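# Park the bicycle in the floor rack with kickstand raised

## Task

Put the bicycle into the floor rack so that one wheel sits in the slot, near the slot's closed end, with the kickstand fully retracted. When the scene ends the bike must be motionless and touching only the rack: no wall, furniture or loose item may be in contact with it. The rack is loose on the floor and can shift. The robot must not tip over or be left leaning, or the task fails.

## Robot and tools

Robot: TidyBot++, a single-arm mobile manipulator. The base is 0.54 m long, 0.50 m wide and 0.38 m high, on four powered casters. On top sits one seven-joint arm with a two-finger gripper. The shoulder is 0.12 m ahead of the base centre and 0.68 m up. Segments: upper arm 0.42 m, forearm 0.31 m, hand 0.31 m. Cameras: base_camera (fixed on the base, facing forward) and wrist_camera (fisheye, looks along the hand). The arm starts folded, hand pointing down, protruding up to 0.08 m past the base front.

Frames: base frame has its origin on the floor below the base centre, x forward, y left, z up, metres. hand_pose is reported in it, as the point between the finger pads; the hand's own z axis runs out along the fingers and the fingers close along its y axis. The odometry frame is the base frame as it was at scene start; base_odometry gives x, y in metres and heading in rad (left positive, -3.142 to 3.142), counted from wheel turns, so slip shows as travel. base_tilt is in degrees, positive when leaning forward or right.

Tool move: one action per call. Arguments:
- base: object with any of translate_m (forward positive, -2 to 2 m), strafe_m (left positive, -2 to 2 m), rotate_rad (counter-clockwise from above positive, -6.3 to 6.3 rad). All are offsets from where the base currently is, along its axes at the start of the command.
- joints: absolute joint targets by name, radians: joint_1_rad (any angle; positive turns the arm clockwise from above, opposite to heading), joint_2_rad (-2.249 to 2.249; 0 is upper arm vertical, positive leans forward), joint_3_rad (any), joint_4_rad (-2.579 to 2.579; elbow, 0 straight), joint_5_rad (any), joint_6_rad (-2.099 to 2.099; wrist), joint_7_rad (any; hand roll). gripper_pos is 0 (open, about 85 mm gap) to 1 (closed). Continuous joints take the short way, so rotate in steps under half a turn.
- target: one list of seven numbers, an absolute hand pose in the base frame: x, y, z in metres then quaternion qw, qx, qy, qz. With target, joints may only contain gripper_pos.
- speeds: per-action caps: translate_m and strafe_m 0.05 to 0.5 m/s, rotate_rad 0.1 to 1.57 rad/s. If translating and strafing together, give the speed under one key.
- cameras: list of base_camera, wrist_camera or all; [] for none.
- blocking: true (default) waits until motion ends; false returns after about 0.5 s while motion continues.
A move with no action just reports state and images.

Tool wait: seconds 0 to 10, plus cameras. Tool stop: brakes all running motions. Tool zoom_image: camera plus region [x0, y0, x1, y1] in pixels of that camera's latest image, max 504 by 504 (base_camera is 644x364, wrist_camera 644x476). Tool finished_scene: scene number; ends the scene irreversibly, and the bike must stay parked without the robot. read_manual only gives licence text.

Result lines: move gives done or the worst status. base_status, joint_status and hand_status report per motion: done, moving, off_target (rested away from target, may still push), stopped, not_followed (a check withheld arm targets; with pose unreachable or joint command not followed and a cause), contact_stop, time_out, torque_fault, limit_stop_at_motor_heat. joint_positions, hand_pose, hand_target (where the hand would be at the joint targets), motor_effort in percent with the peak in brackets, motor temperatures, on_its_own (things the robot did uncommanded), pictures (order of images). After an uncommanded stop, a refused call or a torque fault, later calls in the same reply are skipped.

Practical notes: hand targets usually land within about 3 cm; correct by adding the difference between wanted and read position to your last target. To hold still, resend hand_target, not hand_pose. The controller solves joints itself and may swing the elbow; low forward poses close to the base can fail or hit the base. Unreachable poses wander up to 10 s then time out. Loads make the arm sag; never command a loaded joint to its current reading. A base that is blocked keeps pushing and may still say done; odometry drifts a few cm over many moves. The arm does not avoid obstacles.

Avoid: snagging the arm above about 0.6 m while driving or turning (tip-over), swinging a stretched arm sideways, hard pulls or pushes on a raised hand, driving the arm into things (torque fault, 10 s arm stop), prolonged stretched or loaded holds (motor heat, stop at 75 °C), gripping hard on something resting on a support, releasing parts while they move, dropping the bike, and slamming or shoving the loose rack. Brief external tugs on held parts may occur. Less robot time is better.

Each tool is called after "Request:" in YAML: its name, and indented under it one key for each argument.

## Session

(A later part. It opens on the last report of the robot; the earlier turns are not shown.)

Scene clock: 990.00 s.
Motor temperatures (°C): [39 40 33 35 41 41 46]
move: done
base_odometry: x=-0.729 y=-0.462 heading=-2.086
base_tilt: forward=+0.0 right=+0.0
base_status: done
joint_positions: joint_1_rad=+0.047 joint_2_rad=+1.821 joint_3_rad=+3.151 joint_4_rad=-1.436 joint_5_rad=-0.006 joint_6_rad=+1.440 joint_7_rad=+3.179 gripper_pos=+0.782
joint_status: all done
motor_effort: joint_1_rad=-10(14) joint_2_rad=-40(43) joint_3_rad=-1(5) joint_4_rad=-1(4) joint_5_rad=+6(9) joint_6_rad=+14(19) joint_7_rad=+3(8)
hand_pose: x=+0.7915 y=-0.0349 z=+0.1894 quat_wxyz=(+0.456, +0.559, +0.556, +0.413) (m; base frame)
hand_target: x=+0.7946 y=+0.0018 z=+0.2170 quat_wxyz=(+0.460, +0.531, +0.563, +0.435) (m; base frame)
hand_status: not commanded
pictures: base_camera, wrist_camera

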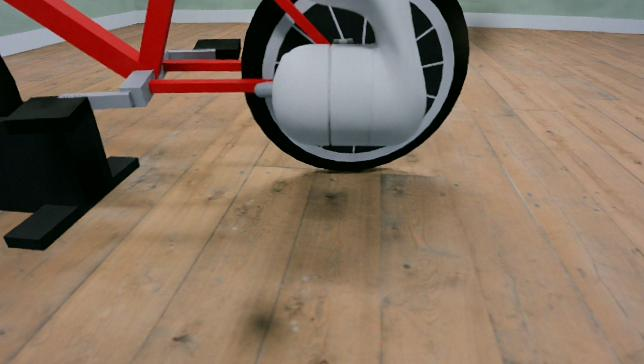

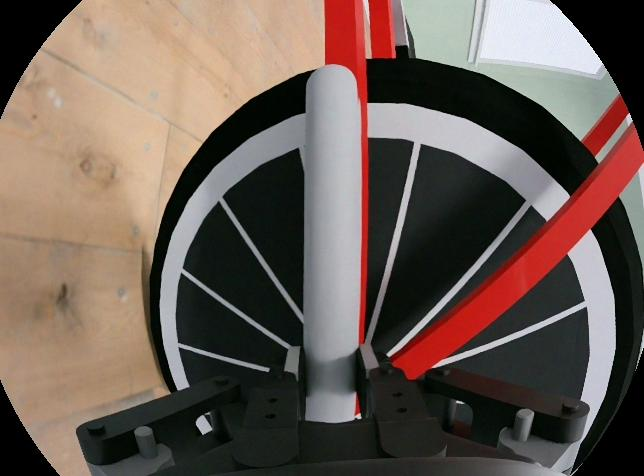

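Request:
move:
  base: {"strafe_m":-0.02}
  speeds: {"strafe_m":0.1}
  cameras: []

Request:
move:
  joints: {"gripper_pos":0.4}

Scene clock: 996.90 s.
Motor temperatures (°C): [39 40 33 35 41 41 46]
move: done
base_odometry: x=-0.747 y=-0.452 heading=-2.086
base_tilt: forward=-0.1 right=+0.0
base_status: done
joint_positions: joint_1_rad=+0.021 joint_2_rad=+1.820 joint_3_rad=+3.145 joint_4_rad=-1.439 joint_5_rad=-0.006 joint_6_rad=+1.440 joint_7_rad=+3.179 gripper_pos=+0.782
joint_status: not commanded
motor_effort: joint_1_rad=-5(9) joint_2_rad=-39(41) joint_3_rad=+2(2) joint_4_rad=-1(2) joint_5_rad=+3(5) joint_6_rad=+12(14) joint_7_rad=+4(4)
hand_pose: x=+0.7915 y=-0.0158 z=+0.1892 quat_wxyz=(+0.449, +0.554, +0.562, +0.419) (m; base frame)
hand_target: x=+0.7946 y=+0.0018 z=+0.2170 quat_wxyz=(+0.460, +0.531, +0.563, +0.435) (m; base frame)
hand_status: not commanded
pictures: none
No camera images: "cameras" was empty.

Scene clock: 997.90 s.
Motor temperatures (°C): [39 40 33 35 41 41 46]
move: done
base_odometry: x=-0.747 y=-0.452 heading=-2.086
base_tilt: forward=+0.0 right=+0.0
base_status: not commanded
joint_positions: joint_1_rad=+0.002 joint_2_rad=+1.813 joint_3_rad=+3.145 joint_4_rad=-1.461 joint_5_rad=-0.006 joint_6_rad=+1.445 joint_7_rad=+3.179 gripper_pos=+0.400
joint_status: all done
motor_effort: joint_1_rad=-1(5) joint_2_rad=-38(45) joint_3_rad=+1(2) joint_4_rad=+2(4) joint_5_rad=+0(4) joint_6_rad=+9(15) joint_7_rad=+0(4)
hand_pose: x=+0.7866 y=-0.0031 z=+0.1895 quat_wxyz=(+0.442, +0.551, +0.570, +0.420) (m; base frame)
hand_target: x=+0.7946 y=+0.0018 z=+0.2170 quat_wxyz=(+0.460, +0.531, +0.563, +0.435) (m; base frame)
hand_status: not commanded
pictures: base_camera, wrist_camera

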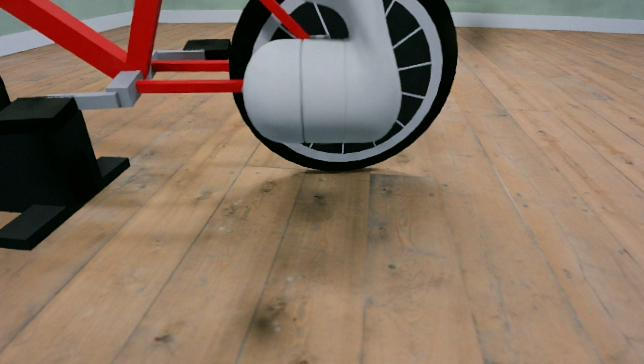

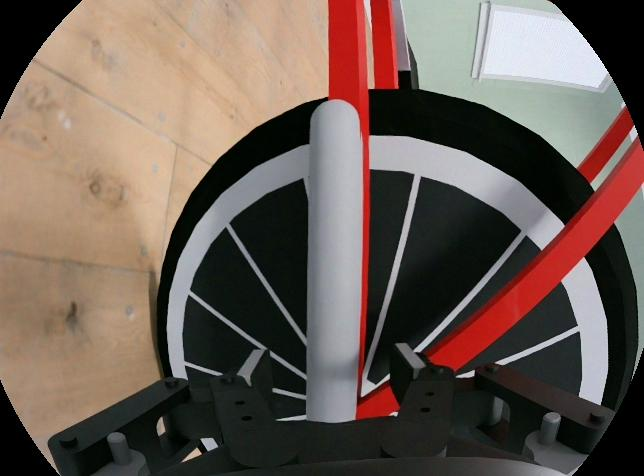

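Kickstand folded. Backing away to inspect.

Request:
move:
  base: {"translate_m":-0.35}
  speeds: {"translate_m":0.2}
  cameras: []

Request:
move:
  base: {"translate_m":-0.2,"strafe_m":0.3}
  joints: {"joint_2_rad":-0.5,"joint_4_rad":-2.4,"joint_6_rad":-0.5,"joint_7_rad":1.57}

Scene clock: 1004.60 s.
Motor temperatures (°C): [39 40 33 35 41 41 46]
move: done
base_odometry: x=-0.574 y=-0.147 heading=-2.086
base_tilt: forward=+0.1 right=+0.0
base_status: done
joint_positions: joint_1_rad=+0.002 joint_2_rad=+1.804 joint_3_rad=+3.145 joint_4_rad=-1.463 joint_5_rad=-0.006 joint_6_rad=+1.445 joint_7_rad=+3.179 gripper_pos=+0.400
joint_status: not commanded
motor_effort: joint_1_rad=-1(2) joint_2_rad=-38(40) joint_3_rad=+1(2) joint_4_rad=+2(4) joint_5_rad=+0(1) joint_6_rad=+9(10) joint_7_rad=+0(1)
hand_pose: x=+0.7906 y=-0.0031 z=+0.1954 quat_wxyz=(+0.444, +0.549, +0.568, +0.423) (m; base frame)
hand_target: x=+0.7946 y=+0.0018 z=+0.2170 quat_wxyz=(+0.460, +0.531, +0.563, +0.435) (m; base frame)
hand_status: not commanded
pictures: none
No camera images: "cameras" was empty.

Scene clock: 1008.23 s.
Motor temperatures (°C): [39 40 33 35 41 41 46]
move: done
base_odometry: x=-0.214 y=-0.121 heading=-2.086
base_tilt: forward=-0.1 right=+0.0
base_status: done
joint_positions: joint_1_rad=-0.006 joint_2_rad=-0.485 joint_3_rad=+3.145 joint_4_rad=-2.372 joint_5_rad=-0.006 joint_6_rad=-0.428 joint_7_rad=+1.649 gripper_pos=+0.400
joint_status: all done
motor_effort: joint_1_rad=-1(3) joint_2_rad=-1(44) joint_3_rad=+2(3) joint_4_rad=+18(20) joint_5_rad=+0(1) joint_6_rad=+7(11) joint_7_rad=+0(1)
hand_pose: x=+0.4506 y=+0.0029 z=+0.7453 quat_wxyz=(+0.012, +0.915, +0.035, +0.401) (m; base frame)
hand_target: x=+0.4250 y=+0.0018 z=+0.7199 quat_wxyz=(+0.000, +0.932, +0.000, +0.362) (m; base frame)
hand_status: not commanded
pictures: base_camera, wrist_camera

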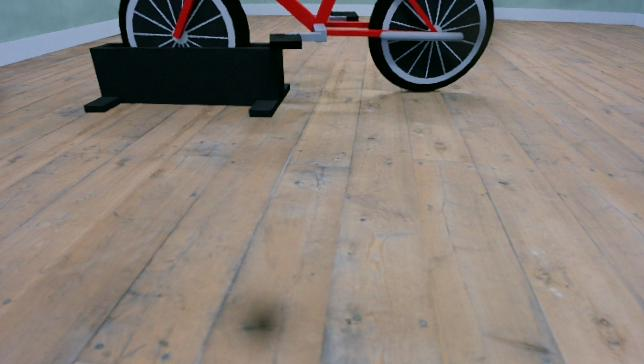

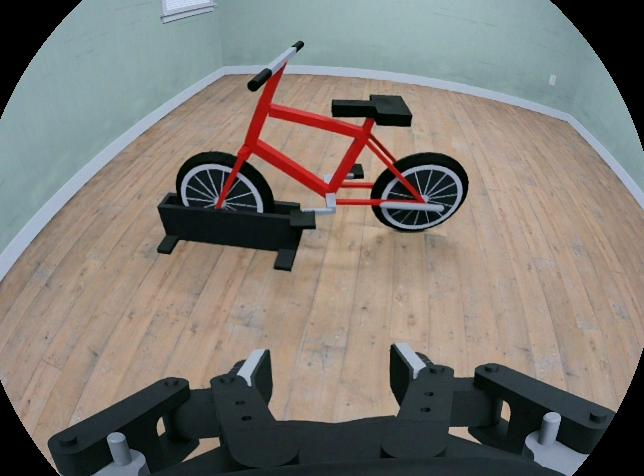

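Request:
zoom_image:
  camera: "wrist_camera"
  region: [140, 130, 340, 280]

Request:
zoom_image:
  camera: "base_camera"
  region: [70, 0, 320, 130]

Scaled by 2.520.

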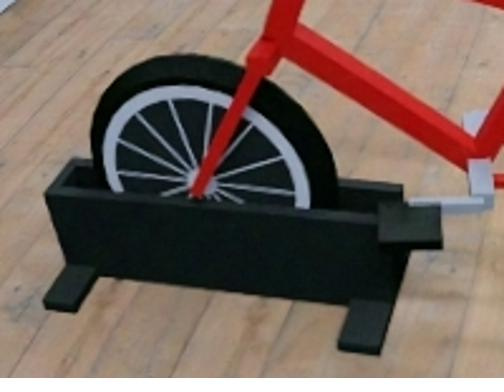

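Scaled by 2.016.

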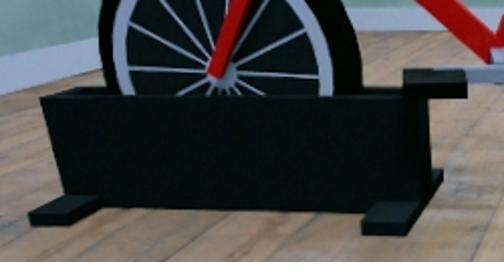

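Request:
move:
  base: {"translate_m":0.45,"strafe_m":-0.235}
  speeds: {"translate_m":0.3}
  joints: {"joint_1_rad":0.0,"joint_2_rad":1.2,"joint_3_rad":3.14,"joint_4_rad":-2.15,"joint_5_rad":0.0,"joint_6_rad":1.82,"joint_7_rad":-0.07,"gripper_pos":0.1}

Scene clock: 1028.73 s.
Motor temperatures (°C): [39 39 33 35 41 41 46]
move: done
base_odometry: x=-0.641 y=-0.397 heading=-2.086
base_tilt: forward=-0.1 right=+0.1
base_status: done
joint_positions: joint_1_rad=-0.004 joint_2_rad=+1.191 joint_3_rad=+3.145 joint_4_rad=-2.176 joint_5_rad=-0.006 joint_6_rad=+1.740 joint_7_rad=+0.009 gripper_pos=+0.100
joint_status: all done
motor_effort: joint_1_rad=-1(3) joint_2_rad=-35(36) joint_3_rad=+0(3) joint_4_rad=+0(19) joint_5_rad=+1(1) joint_6_rad=+10(10) joint_7_rad=+0(1)
hand_pose: x=+0.7502 y=+0.0006 z=+0.5136 quat_wxyz=(-0.482, +0.517, -0.511, +0.490) (m; base frame)
hand_target: x=+0.7572 y=+0.0020 z=+0.5394 quat_wxyz=(-0.528, +0.472, -0.507, +0.491) (m; base frame)
hand_status: not commanded
pictures: base_camera, wrist_camera

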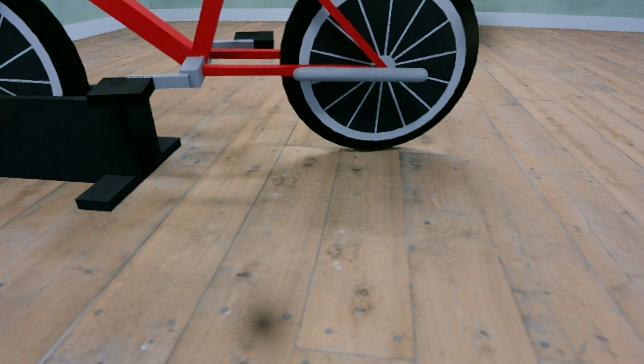

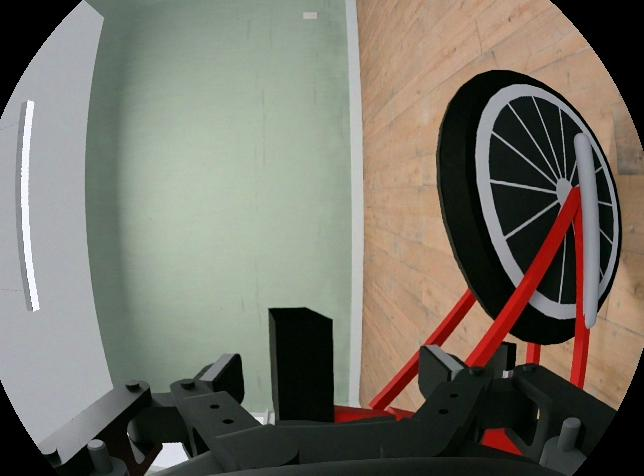

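Request:
move:
  base: {"strafe_m":-0.04,"translate_m":0.06}
  speeds: {"translate_m":0.15}
  joints: {"joint_6_rad":1.87}

Scene clock: 1035.23 s.
Motor temperatures (°C): [39 39 33 35 41 41 46]
move: done
base_odometry: x=-0.705 y=-0.430 heading=-2.085
base_tilt: forward=+0.0 right=+0.0
base_status: done
joint_positions: joint_1_rad=-0.002 joint_2_rad=+1.193 joint_3_rad=+3.145 joint_4_rad=-2.171 joint_5_rad=-0.006 joint_6_rad=+1.801 joint_7_rad=+0.007 gripper_pos=+0.100
joint_status: all done
motor_effort: joint_1_rad=-1(2) joint_2_rad=-35(36) joint_3_rad=+1(2) joint_4_rad=+1(2) joint_5_rad=+0(1) joint_6_rad=+10(10) joint_7_rad=+0(0)
hand_pose: x=+0.7521 y=-0.0003 z=+0.5329 quat_wxyz=(-0.498, +0.500, -0.496, +0.506) (m; base frame)
hand_target: x=+0.7561 y=+0.0019 z=+0.5550 quat_wxyz=(-0.541, +0.460, -0.493, +0.503) (m; base frame)
hand_status: not commanded
pictures: base_camera, wrist_camera

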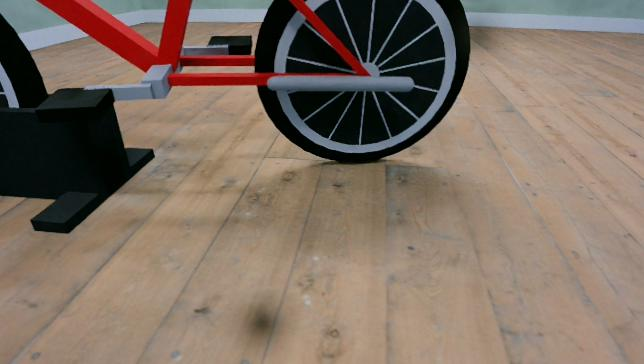

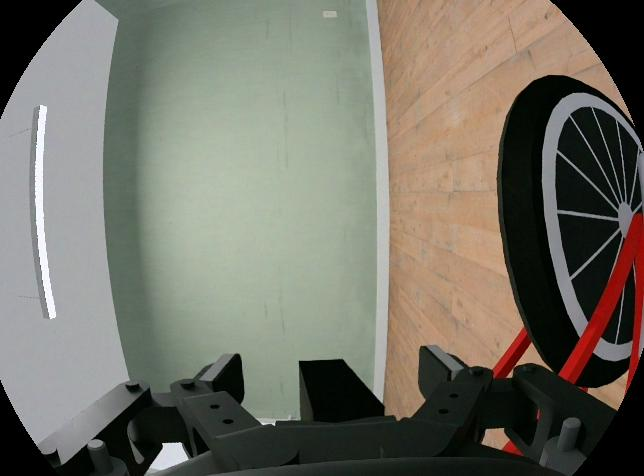

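Request:
move:
  base: {"strafe_m":0.05}
  speeds: {"strafe_m":0.15}

Scene clock: 1042.27 s.
Motor temperatures (°C): [39 39 33 35 41 41 46]
move: done
base_odometry: x=-0.661 y=-0.455 heading=-2.085
base_tilt: forward=+0.0 right=+0.0
base_status: done
joint_positions: joint_1_rad=-0.003 joint_2_rad=+1.193 joint_3_rad=+3.144 joint_4_rad=-2.171 joint_5_rad=-0.006 joint_6_rad=+1.801 joint_7_rad=+0.007 gripper_pos=+0.100
joint_status: not commanded
motor_effort: joint_1_rad=-1(4) joint_2_rad=-35(36) joint_3_rad=+1(3) joint_4_rad=+1(2) joint_5_rad=+0(1) joint_6_rad=+9(10) joint_7_rad=+0(0)
hand_pose: x=+0.7520 y=+0.0008 z=+0.5327 quat_wxyz=(-0.498, +0.500, -0.496, +0.506) (m; base frame)
hand_target: x=+0.7561 y=+0.0019 z=+0.5550 quat_wxyz=(-0.541, +0.460, -0.493, +0.503) (m; base frame)
hand_status: not commanded
pictures: base_camera, wrist_camera

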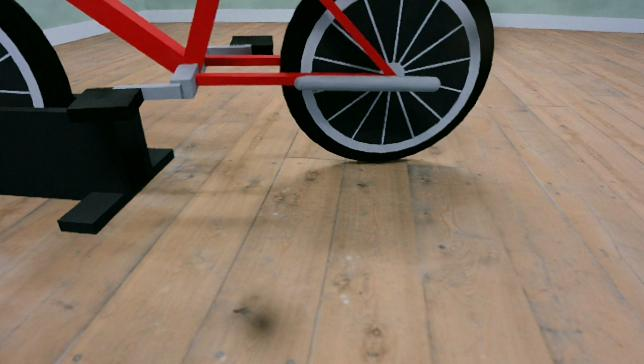

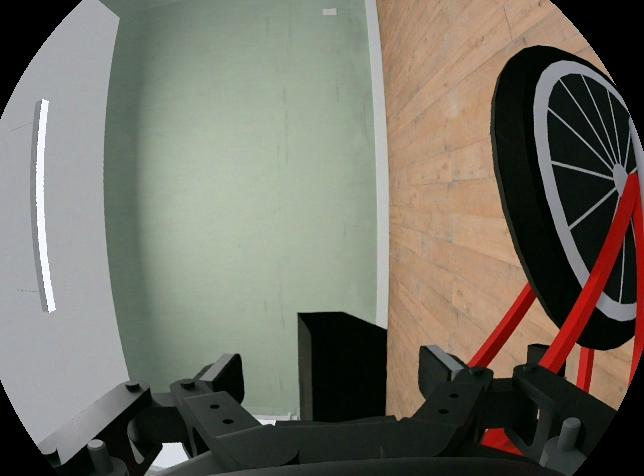

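Request:
move:
  base: {"strafe_m":0.025}
  speeds: {"strafe_m":0.15}
  joints: {"joint_2_rad":1.222}

Request:
zoom_image:
  camera: "wrist_camera"
  region: [220, 230, 460, 430]

Scene clock: 1046.67 s.
Motor temperatures (°C): [39 39 33 35 41 41 46]
move: done
base_odometry: x=-0.639 y=-0.467 heading=-2.085
base_tilt: forward=+0.0 right=+0.0
base_status: done
joint_positions: joint_1_rad=-0.004 joint_2_rad=+1.214 joint_3_rad=+3.144 joint_4_rad=-2.171 joint_5_rad=-0.006 joint_6_rad=+1.801 joint_7_rad=+0.007 gripper_pos=+0.100
joint_status: all done
motor_effort: joint_1_rad=+0(3) joint_2_rad=-35(36) joint_3_rad=+1(2) joint_4_rad=+0(1) joint_5_rad=+0(1) joint_6_rad=+9(10) joint_7_rad=+0(0)
hand_pose: x=+0.7489 y=+0.0014 z=+0.5199 quat_wxyz=(-0.494, +0.505, -0.501, +0.500) (m; base frame)
hand_target: x=+0.7532 y=+0.0019 z=+0.5410 quat_wxyz=(-0.535, +0.465, -0.499, +0.498) (m; base frame)
hand_status: not commanded
pictures: base_camera, wrist_camera

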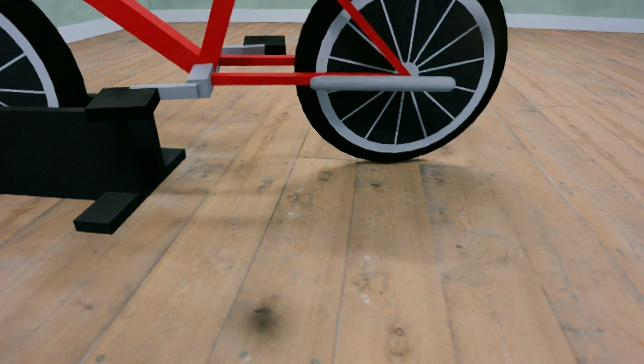

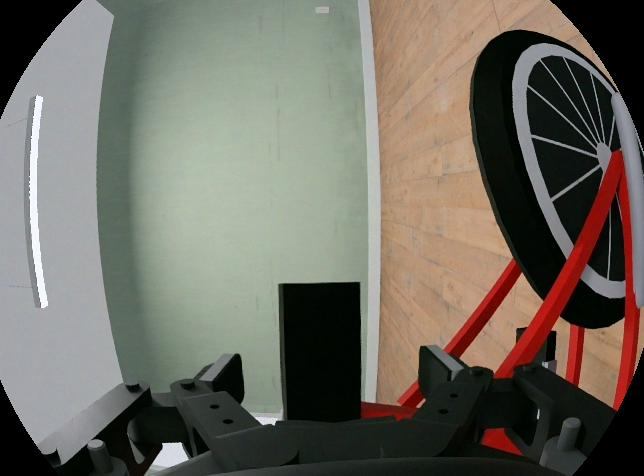

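Scaled by 2.100.

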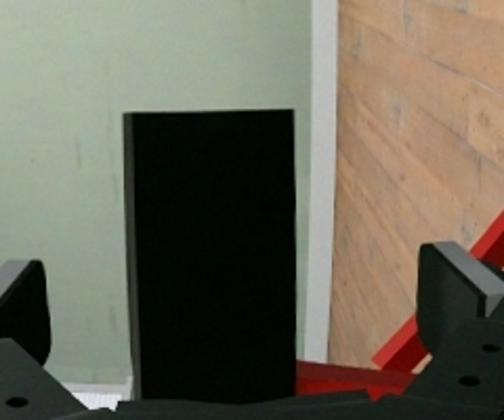

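Request:
move:
  base: {"translate_m":0.08}
  speeds: {"translate_m":0.1}

Scene clock: 1051.10 s.
Motor temperatures (°C): [39 39 33 35 41 41 46]
move: done
base_odometry: x=-0.679 y=-0.537 heading=-2.085
base_tilt: forward=+0.0 right=+0.0
base_status: done
joint_positions: joint_1_rad=-0.004 joint_2_rad=+1.215 joint_3_rad=+3.144 joint_4_rad=-2.169 joint_5_rad=-0.006 joint_6_rad=+1.802 joint_7_rad=+0.007 gripper_pos=+0.100
joint_status: not commanded
motor_effort: joint_1_rad=+0(2) joint_2_rad=-35(37) joint_3_rad=+1(2) joint_4_rad=+1(2) joint_5_rad=+0(1) joint_6_rad=+9(10) joint_7_rad=+0(0)
hand_pose: x=+0.7494 y=+0.0013 z=+0.5198 quat_wxyz=(-0.494, +0.505, -0.501, +0.500) (m; base frame)
hand_target: x=+0.7532 y=+0.0019 z=+0.5410 quat_wxyz=(-0.535, +0.465, -0.499, +0.498) (m; base frame)
hand_status: not commanded
pictures: base_camera, wrist_camera

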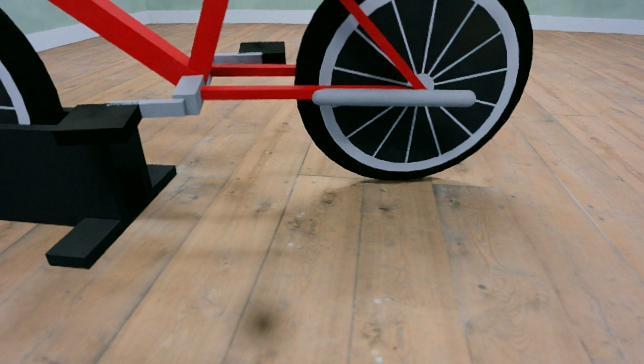

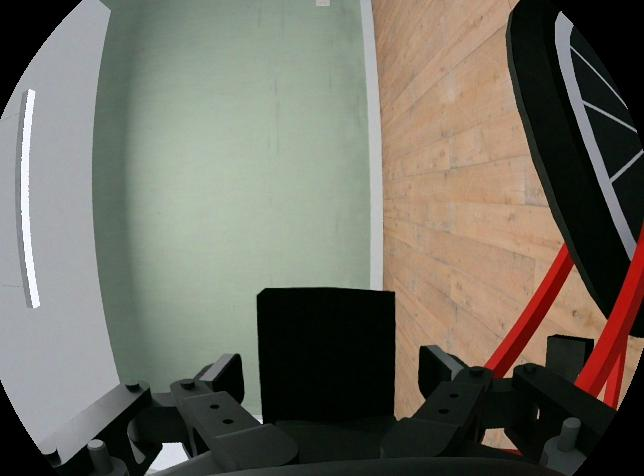

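Request:
move:
  joints: {"gripper_pos":1.0}

Request:
move:
  base: {"strafe_m":0.05}
  speeds: {"strafe_m":0.1}

Scene clock: 1057.23 s.
Motor temperatures (°C): [39 39 33 35 41 41 46]
move: off_target
base_odometry: x=-0.679 y=-0.537 heading=-2.085
base_tilt: forward=+0.0 right=+0.0
base_status: not commanded
joint_positions: joint_1_rad=-0.004 joint_2_rad=+1.234 joint_3_rad=+3.144 joint_4_rad=-2.124 joint_5_rad=-0.006 joint_6_rad=+1.831 joint_7_rad=+0.005 gripper_pos=+0.525
joint_status: gripper_pos off_target (ended at +0.525, target +1.000)
motor_effort: joint_1_rad=+0(2) joint_2_rad=-37(43) joint_3_rad=+0(2) joint_4_rad=-6(8) joint_5_rad=+0(2) joint_6_rad=+5(10) joint_7_rad=-3(4)
hand_pose: x=+0.7595 y=+0.0016 z=+0.5274 quat_wxyz=(-0.508, +0.491, -0.487, +0.513) (m; base frame)
hand_target: x=+0.7532 y=+0.0019 z=+0.5410 quat_wxyz=(-0.535, +0.465, -0.499, +0.498) (m; base frame)
hand_status: not commanded
pictures: base_camera, wrist_camera

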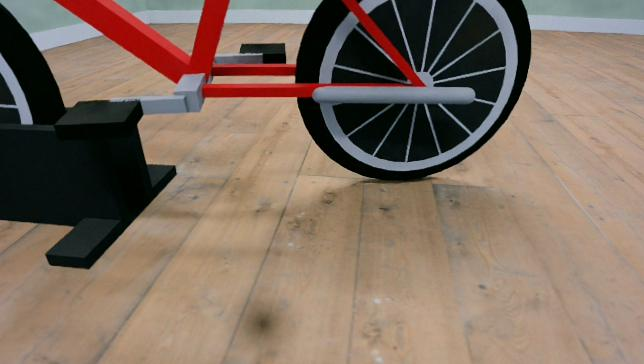

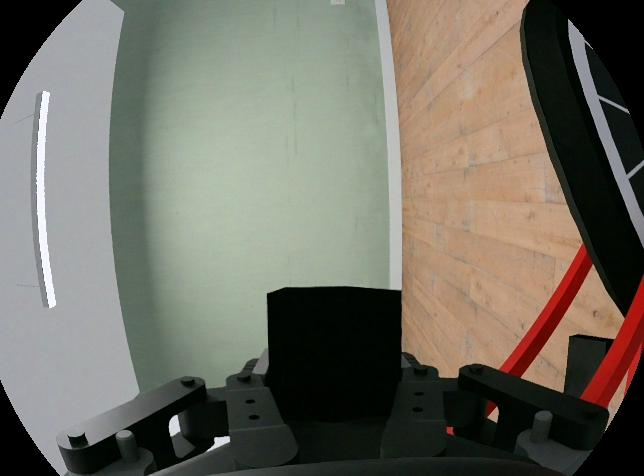

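Scene clock: 1058.47 s.
Motor temperatures (°C): [39 39 33 35 41 41 46]
move: done
base_odometry: x=-0.635 y=-0.562 heading=-2.085
base_tilt: forward=+0.0 right=+0.0
base_status: done
joint_positions: joint_1_rad=-0.001 joint_2_rad=+1.234 joint_3_rad=+3.142 joint_4_rad=-2.124 joint_5_rad=-0.006 joint_6_rad=+1.831 joint_7_rad=-0.001 gripper_pos=+0.526
joint_status: not commanded
motor_effort: joint_1_rad=+0(4) joint_2_rad=-37(38) joint_3_rad=+1(3) joint_4_rad=-5(6) joint_5_rad=-1(3) joint_6_rad=+6(7) joint_7_rad=+0(3)
hand_pose: x=+0.7595 y=+0.0004 z=+0.5276 quat_wxyz=(-0.509, +0.488, -0.490, +0.512) (m; base frame)
hand_target: x=+0.7532 y=+0.0019 z=+0.5410 quat_wxyz=(-0.535, +0.465, -0.499, +0.498) (m; base frame)
hand_status: not commanded
pictures: base_camera, wrist_camera

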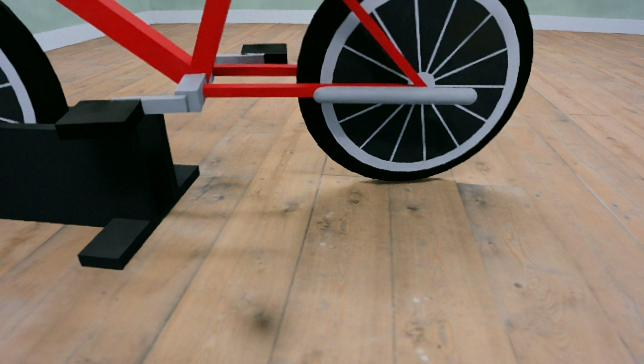

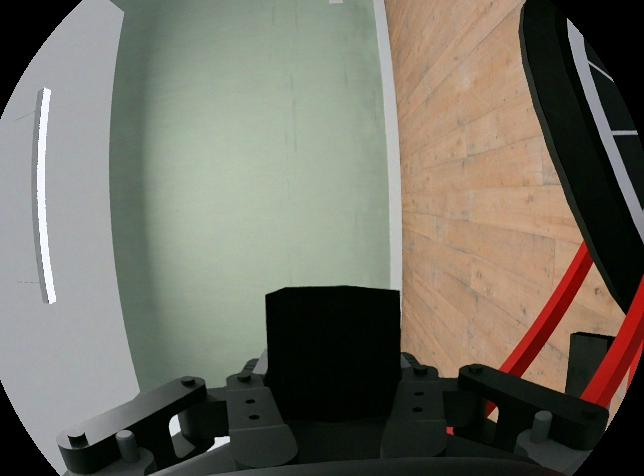

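Request:
move:
  base: {"strafe_m":0.03}
  speeds: {"strafe_m":0.1}

Scene clock: 1062.47 s.
Motor temperatures (°C): [39 39 33 35 41 41 46]
move: done
base_odometry: x=-0.609 y=-0.577 heading=-2.085
base_tilt: forward=-0.1 right=+0.0
base_status: done
joint_positions: joint_1_rad=+0.005 joint_2_rad=+1.234 joint_3_rad=+3.144 joint_4_rad=-2.124 joint_5_rad=-0.007 joint_6_rad=+1.832 joint_7_rad=-0.001 gripper_pos=+0.526
joint_status: not commanded
motor_effort: joint_1_rad=-2(5) joint_2_rad=-36(37) joint_3_rad=+1(3) joint_4_rad=-5(5) joint_5_rad=+2(5) joint_6_rad=+6(7) joint_7_rad=+0(1)
hand_pose: x=+0.7595 y=-0.0050 z=+0.5278 quat_wxyz=(-0.507, +0.486, -0.491, +0.515) (m; base frame)
hand_target: x=+0.7532 y=+0.0019 z=+0.5410 quat_wxyz=(-0.535, +0.465, -0.499, +0.498) (m; base frame)
hand_status: not commanded
pictures: base_camera, wrist_camera

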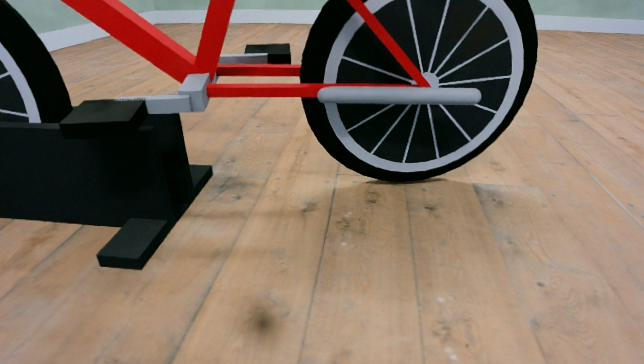

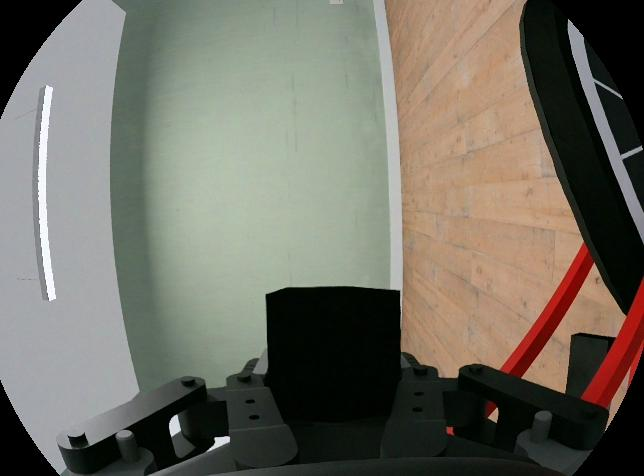

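Request:
move:
  base: {"strafe_m":0.02}
  speeds: {"strafe_m":0.1}

Scene clock: 1065.33 s.
Motor temperatures (°C): [39 39 33 35 41 41 46]
move: done
base_odometry: x=-0.592 y=-0.587 heading=-2.085
base_tilt: forward=+0.0 right=+0.1
base_status: done
joint_positions: joint_1_rad=+0.029 joint_2_rad=+1.234 joint_3_rad=+3.155 joint_4_rad=-2.124 joint_5_rad=-0.007 joint_6_rad=+1.832 joint_7_rad=-0.002 gripper_pos=+0.527
joint_status: not commanded
motor_effort: joint_1_rad=-6(9) joint_2_rad=-36(37) joint_3_rad=-3(4) joint_4_rad=-4(5) joint_5_rad=+2(4) joint_6_rad=+7(7) joint_7_rad=+0(1)
hand_pose: x=+0.7591 y=-0.0243 z=+0.5279 quat_wxyz=(-0.498, +0.482, -0.496, +0.524) (m; base frame)
hand_target: x=+0.7532 y=+0.0019 z=+0.5410 quat_wxyz=(-0.535, +0.465, -0.499, +0.498) (m; base frame)
hand_status: not commanded
pictures: base_camera, wrist_camera

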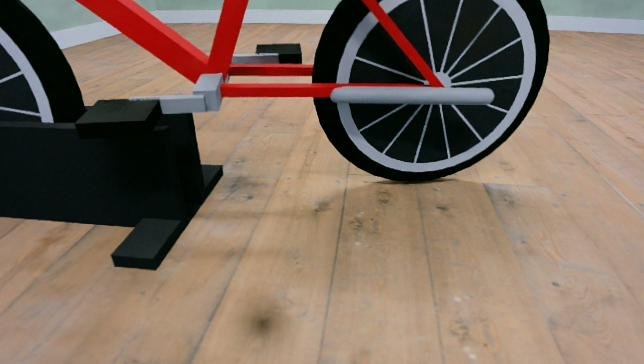

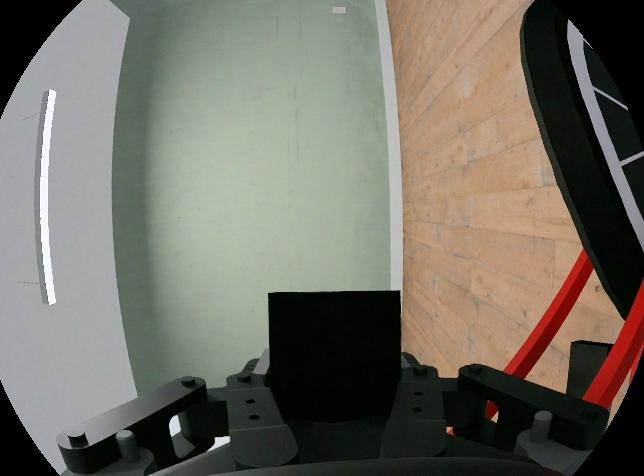

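Request:
move:
  base: {"strafe_m":-0.02}
  speeds: {"strafe_m":0.08}
  cameras: []

Request:
move:
  joints: {"gripper_pos":0.1}

Scene clock: 1069.93 s.
Motor temperatures (°C): [39 39 33 35 41 41 46]
move: done
base_odometry: x=-0.609 y=-0.577 heading=-2.085
base_tilt: forward=-0.1 right=+0.0
base_status: done
joint_positions: joint_1_rad=+0.011 joint_2_rad=+1.234 joint_3_rad=+3.145 joint_4_rad=-2.124 joint_5_rad=-0.007 joint_6_rad=+1.832 joint_7_rad=-0.003 gripper_pos=+0.530
joint_status: not commanded
motor_effort: joint_1_rad=-3(7) joint_2_rad=-38(38) joint_3_rad=+0(3) joint_4_rad=-5(5) joint_5_rad=+3(5) joint_6_rad=+7(8) joint_7_rad=+1(1)
hand_pose: x=+0.7595 y=-0.0092 z=+0.5280 quat_wxyz=(-0.506, +0.484, -0.493, +0.516) (m; base frame)
hand_target: x=+0.7532 y=+0.0019 z=+0.5410 quat_wxyz=(-0.535, +0.465, -0.499, +0.498) (m; base frame)
hand_status: not commanded
pictures: none
No camera images: "cameras" was empty.

Scene clock: 1070.97 s.
Motor temperatures (°C): [39 39 33 35 41 41 46]
move: done
base_odometry: x=-0.609 y=-0.577 heading=-2.085
base_tilt: forward=-0.1 right=+0.0
base_status: not commanded
joint_positions: joint_1_rad=+0.008 joint_2_rad=+1.233 joint_3_rad=+3.145 joint_4_rad=-2.143 joint_5_rad=-0.007 joint_6_rad=+1.832 joint_7_rad=-0.003 gripper_pos=+0.100
joint_status: all done
motor_effort: joint_1_rad=+0(3) joint_2_rad=-35(38) joint_3_rad=+1(1) joint_4_rad=+1(5) joint_5_rad=+0(3) joint_6_rad=+10(10) joint_7_rad=+0(1)
hand_pose: x=+0.7542 y=-0.0073 z=+0.5242 quat_wxyz=(-0.502, +0.489, -0.497, +0.511) (m; base frame)
hand_target: x=+0.7532 y=+0.0019 z=+0.5410 quat_wxyz=(-0.535, +0.465, -0.499, +0.498) (m; base frame)
hand_status: not commanded
pictures: base_camera, wrist_camera

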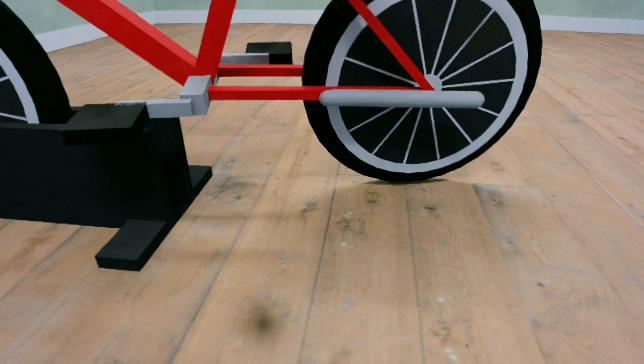

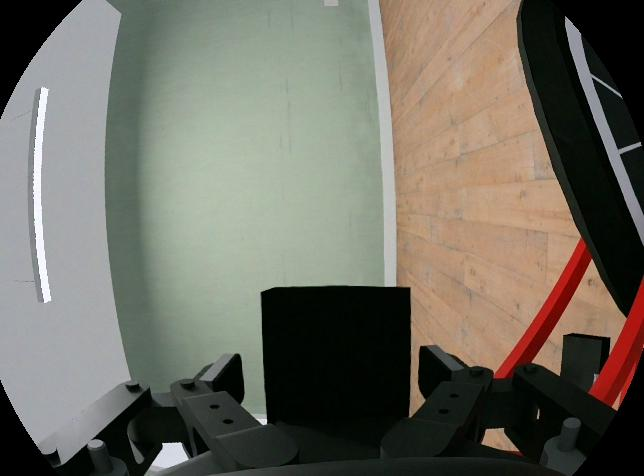

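Request:
move:
  base: {"translate_m":-0.25}
  speeds: {"translate_m":0.12}
  cameras: []

Request:
move:
  base: {"translate_m":-0.3,"strafe_m":0.3}
  joints: {"joint_2_rad":-0.5,"joint_4_rad":-2.4,"joint_6_rad":-0.5,"joint_7_rad":1.57}

Request:
zoom_image:
  camera: "wrist_camera"
  region: [140, 130, 340, 280]

Request:
zoom_image:
  camera: "base_camera"
  region: [70, 0, 520, 130]

Scene clock: 1080.17 s.
Motor temperatures (°C): [39 39 33 35 41 41 46]
move: done
base_odometry: x=-0.486 y=-0.359 heading=-2.085
base_tilt: forward=-0.1 right=+0.0
base_status: done
joint_positions: joint_1_rad=+0.008 joint_2_rad=+1.233 joint_3_rad=+3.145 joint_4_rad=-2.143 joint_5_rad=-0.007 joint_6_rad=+1.832 joint_7_rad=-0.003 gripper_pos=+0.100
joint_status: not commanded
motor_effort: joint_1_rad=-1(1) joint_2_rad=-35(37) joint_3_rad=+1(2) joint_4_rad=+0(2) joint_5_rad=+0(1) joint_6_rad=+9(10) joint_7_rad=+0(0)
hand_pose: x=+0.7543 y=-0.0071 z=+0.5242 quat_wxyz=(-0.502, +0.489, -0.496, +0.511) (m; base frame)
hand_target: x=+0.7532 y=+0.0019 z=+0.5410 quat_wxyz=(-0.535, +0.465, -0.499, +0.498) (m; base frame)
hand_status: not commanded
pictures: none
No camera images: "cameras" was empty.

Scene clock: 1083.67 s.
Motor temperatures (°C): [39 39 33 35 41 41 46]
move: done
base_odometry: x=-0.077 y=-0.245 heading=-2.085
base_tilt: forward=-0.1 right=+0.0
base_status: done
joint_positions: joint_1_rad=-0.002 joint_2_rad=-0.485 joint_3_rad=+3.145 joint_4_rad=-2.372 joint_5_rad=-0.007 joint_6_rad=-0.428 joint_7_rad=+1.491 gripper_pos=+0.100
joint_status: all done
motor_effort: joint_1_rad=-1(4) joint_2_rad=-1(37) joint_3_rad=+1(3) joint_4_rad=+18(19) joint_5_rad=+0(1) joint_6_rad=+7(11) joint_7_rad=+0(1)
hand_pose: x=+0.4508 y=+0.0017 z=+0.7454 quat_wxyz=(-0.019, +0.915, -0.040, +0.401) (m; base frame)
hand_target: x=+0.4250 y=+0.0018 z=+0.7199 quat_wxyz=(+0.000, +0.932, +0.000, +0.362) (m; base frame)
hand_status: not commanded
pictures: base_camera, wrist_camera

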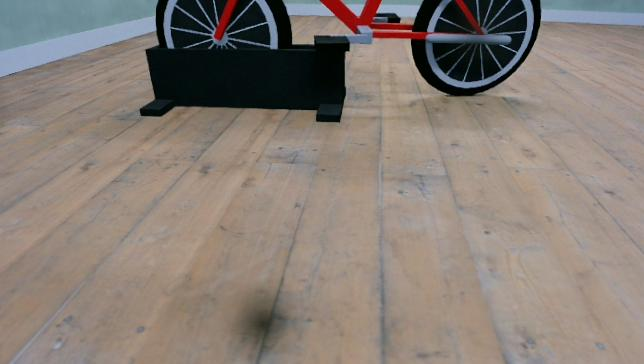

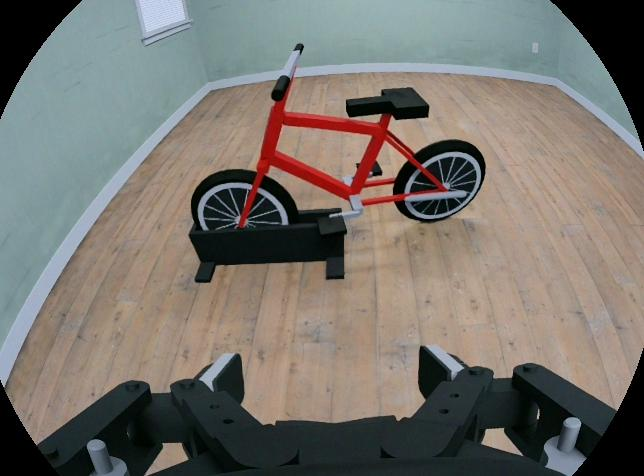

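Scaled by 2.520.

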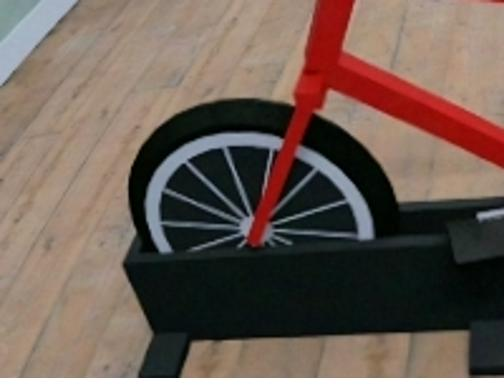

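Scaled by 1.120.

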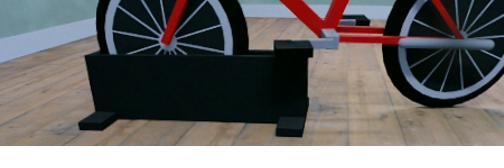

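Request:
wait:
  seconds: 2
  cameras: ["wrist_camera"]

Request:
zoom_image:
  camera: "wrist_camera"
  region: [180, 130, 500, 290]

Scene clock: 1088.13 s.
Motor temperatures (°C): [39 39 33 35 41 41 46]
base_odometry: x=-0.077 y=-0.245 heading=-2.085
base_tilt: forward=-0.1 right=+0.0
base_status: done
joint_positions: joint_1_rad=-0.002 joint_2_rad=-0.485 joint_3_rad=+3.145 joint_4_rad=-2.372 joint_5_rad=-0.007 joint_6_rad=-0.430 joint_7_rad=+1.493 gripper_pos=+0.100
joint_status: all done
motor_effort: joint_1_rad=-1(4) joint_2_rad=-1(37) joint_3_rad=+2(3) joint_4_rad=+18(19) joint_5_rad=+0(1) joint_6_rad=+6(11) joint_7_rad=+0(1)
hand_pose: x=+0.4502 y=+0.0017 z=+0.7448 quat_wxyz=(-0.019, +0.916, -0.039, +0.400) (m; base frame)
hand_target: x=+0.4250 y=+0.0018 z=+0.7199 quat_wxyz=(+0.000, +0.932, +0.000, +0.362) (m; base frame)
hand_status: not commanded
wait: 2.00 s; at rest from the start
pictures: wrist_camera

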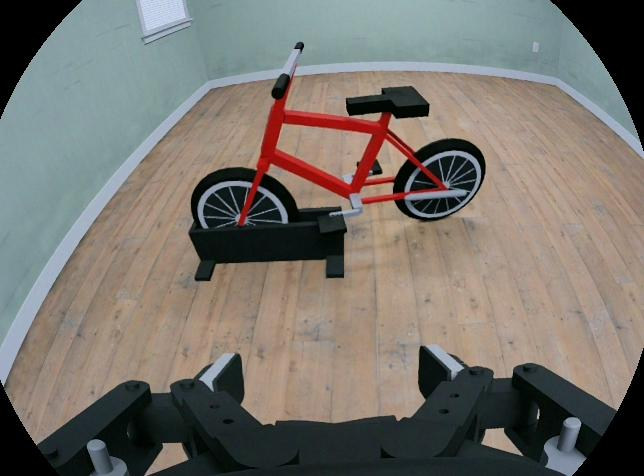

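Scaled by 1.575.

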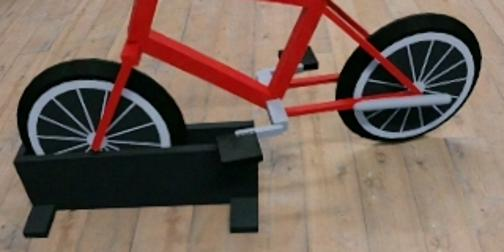

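Request:
finished_scene:
  scene: 2

The scene is finished: the task was done.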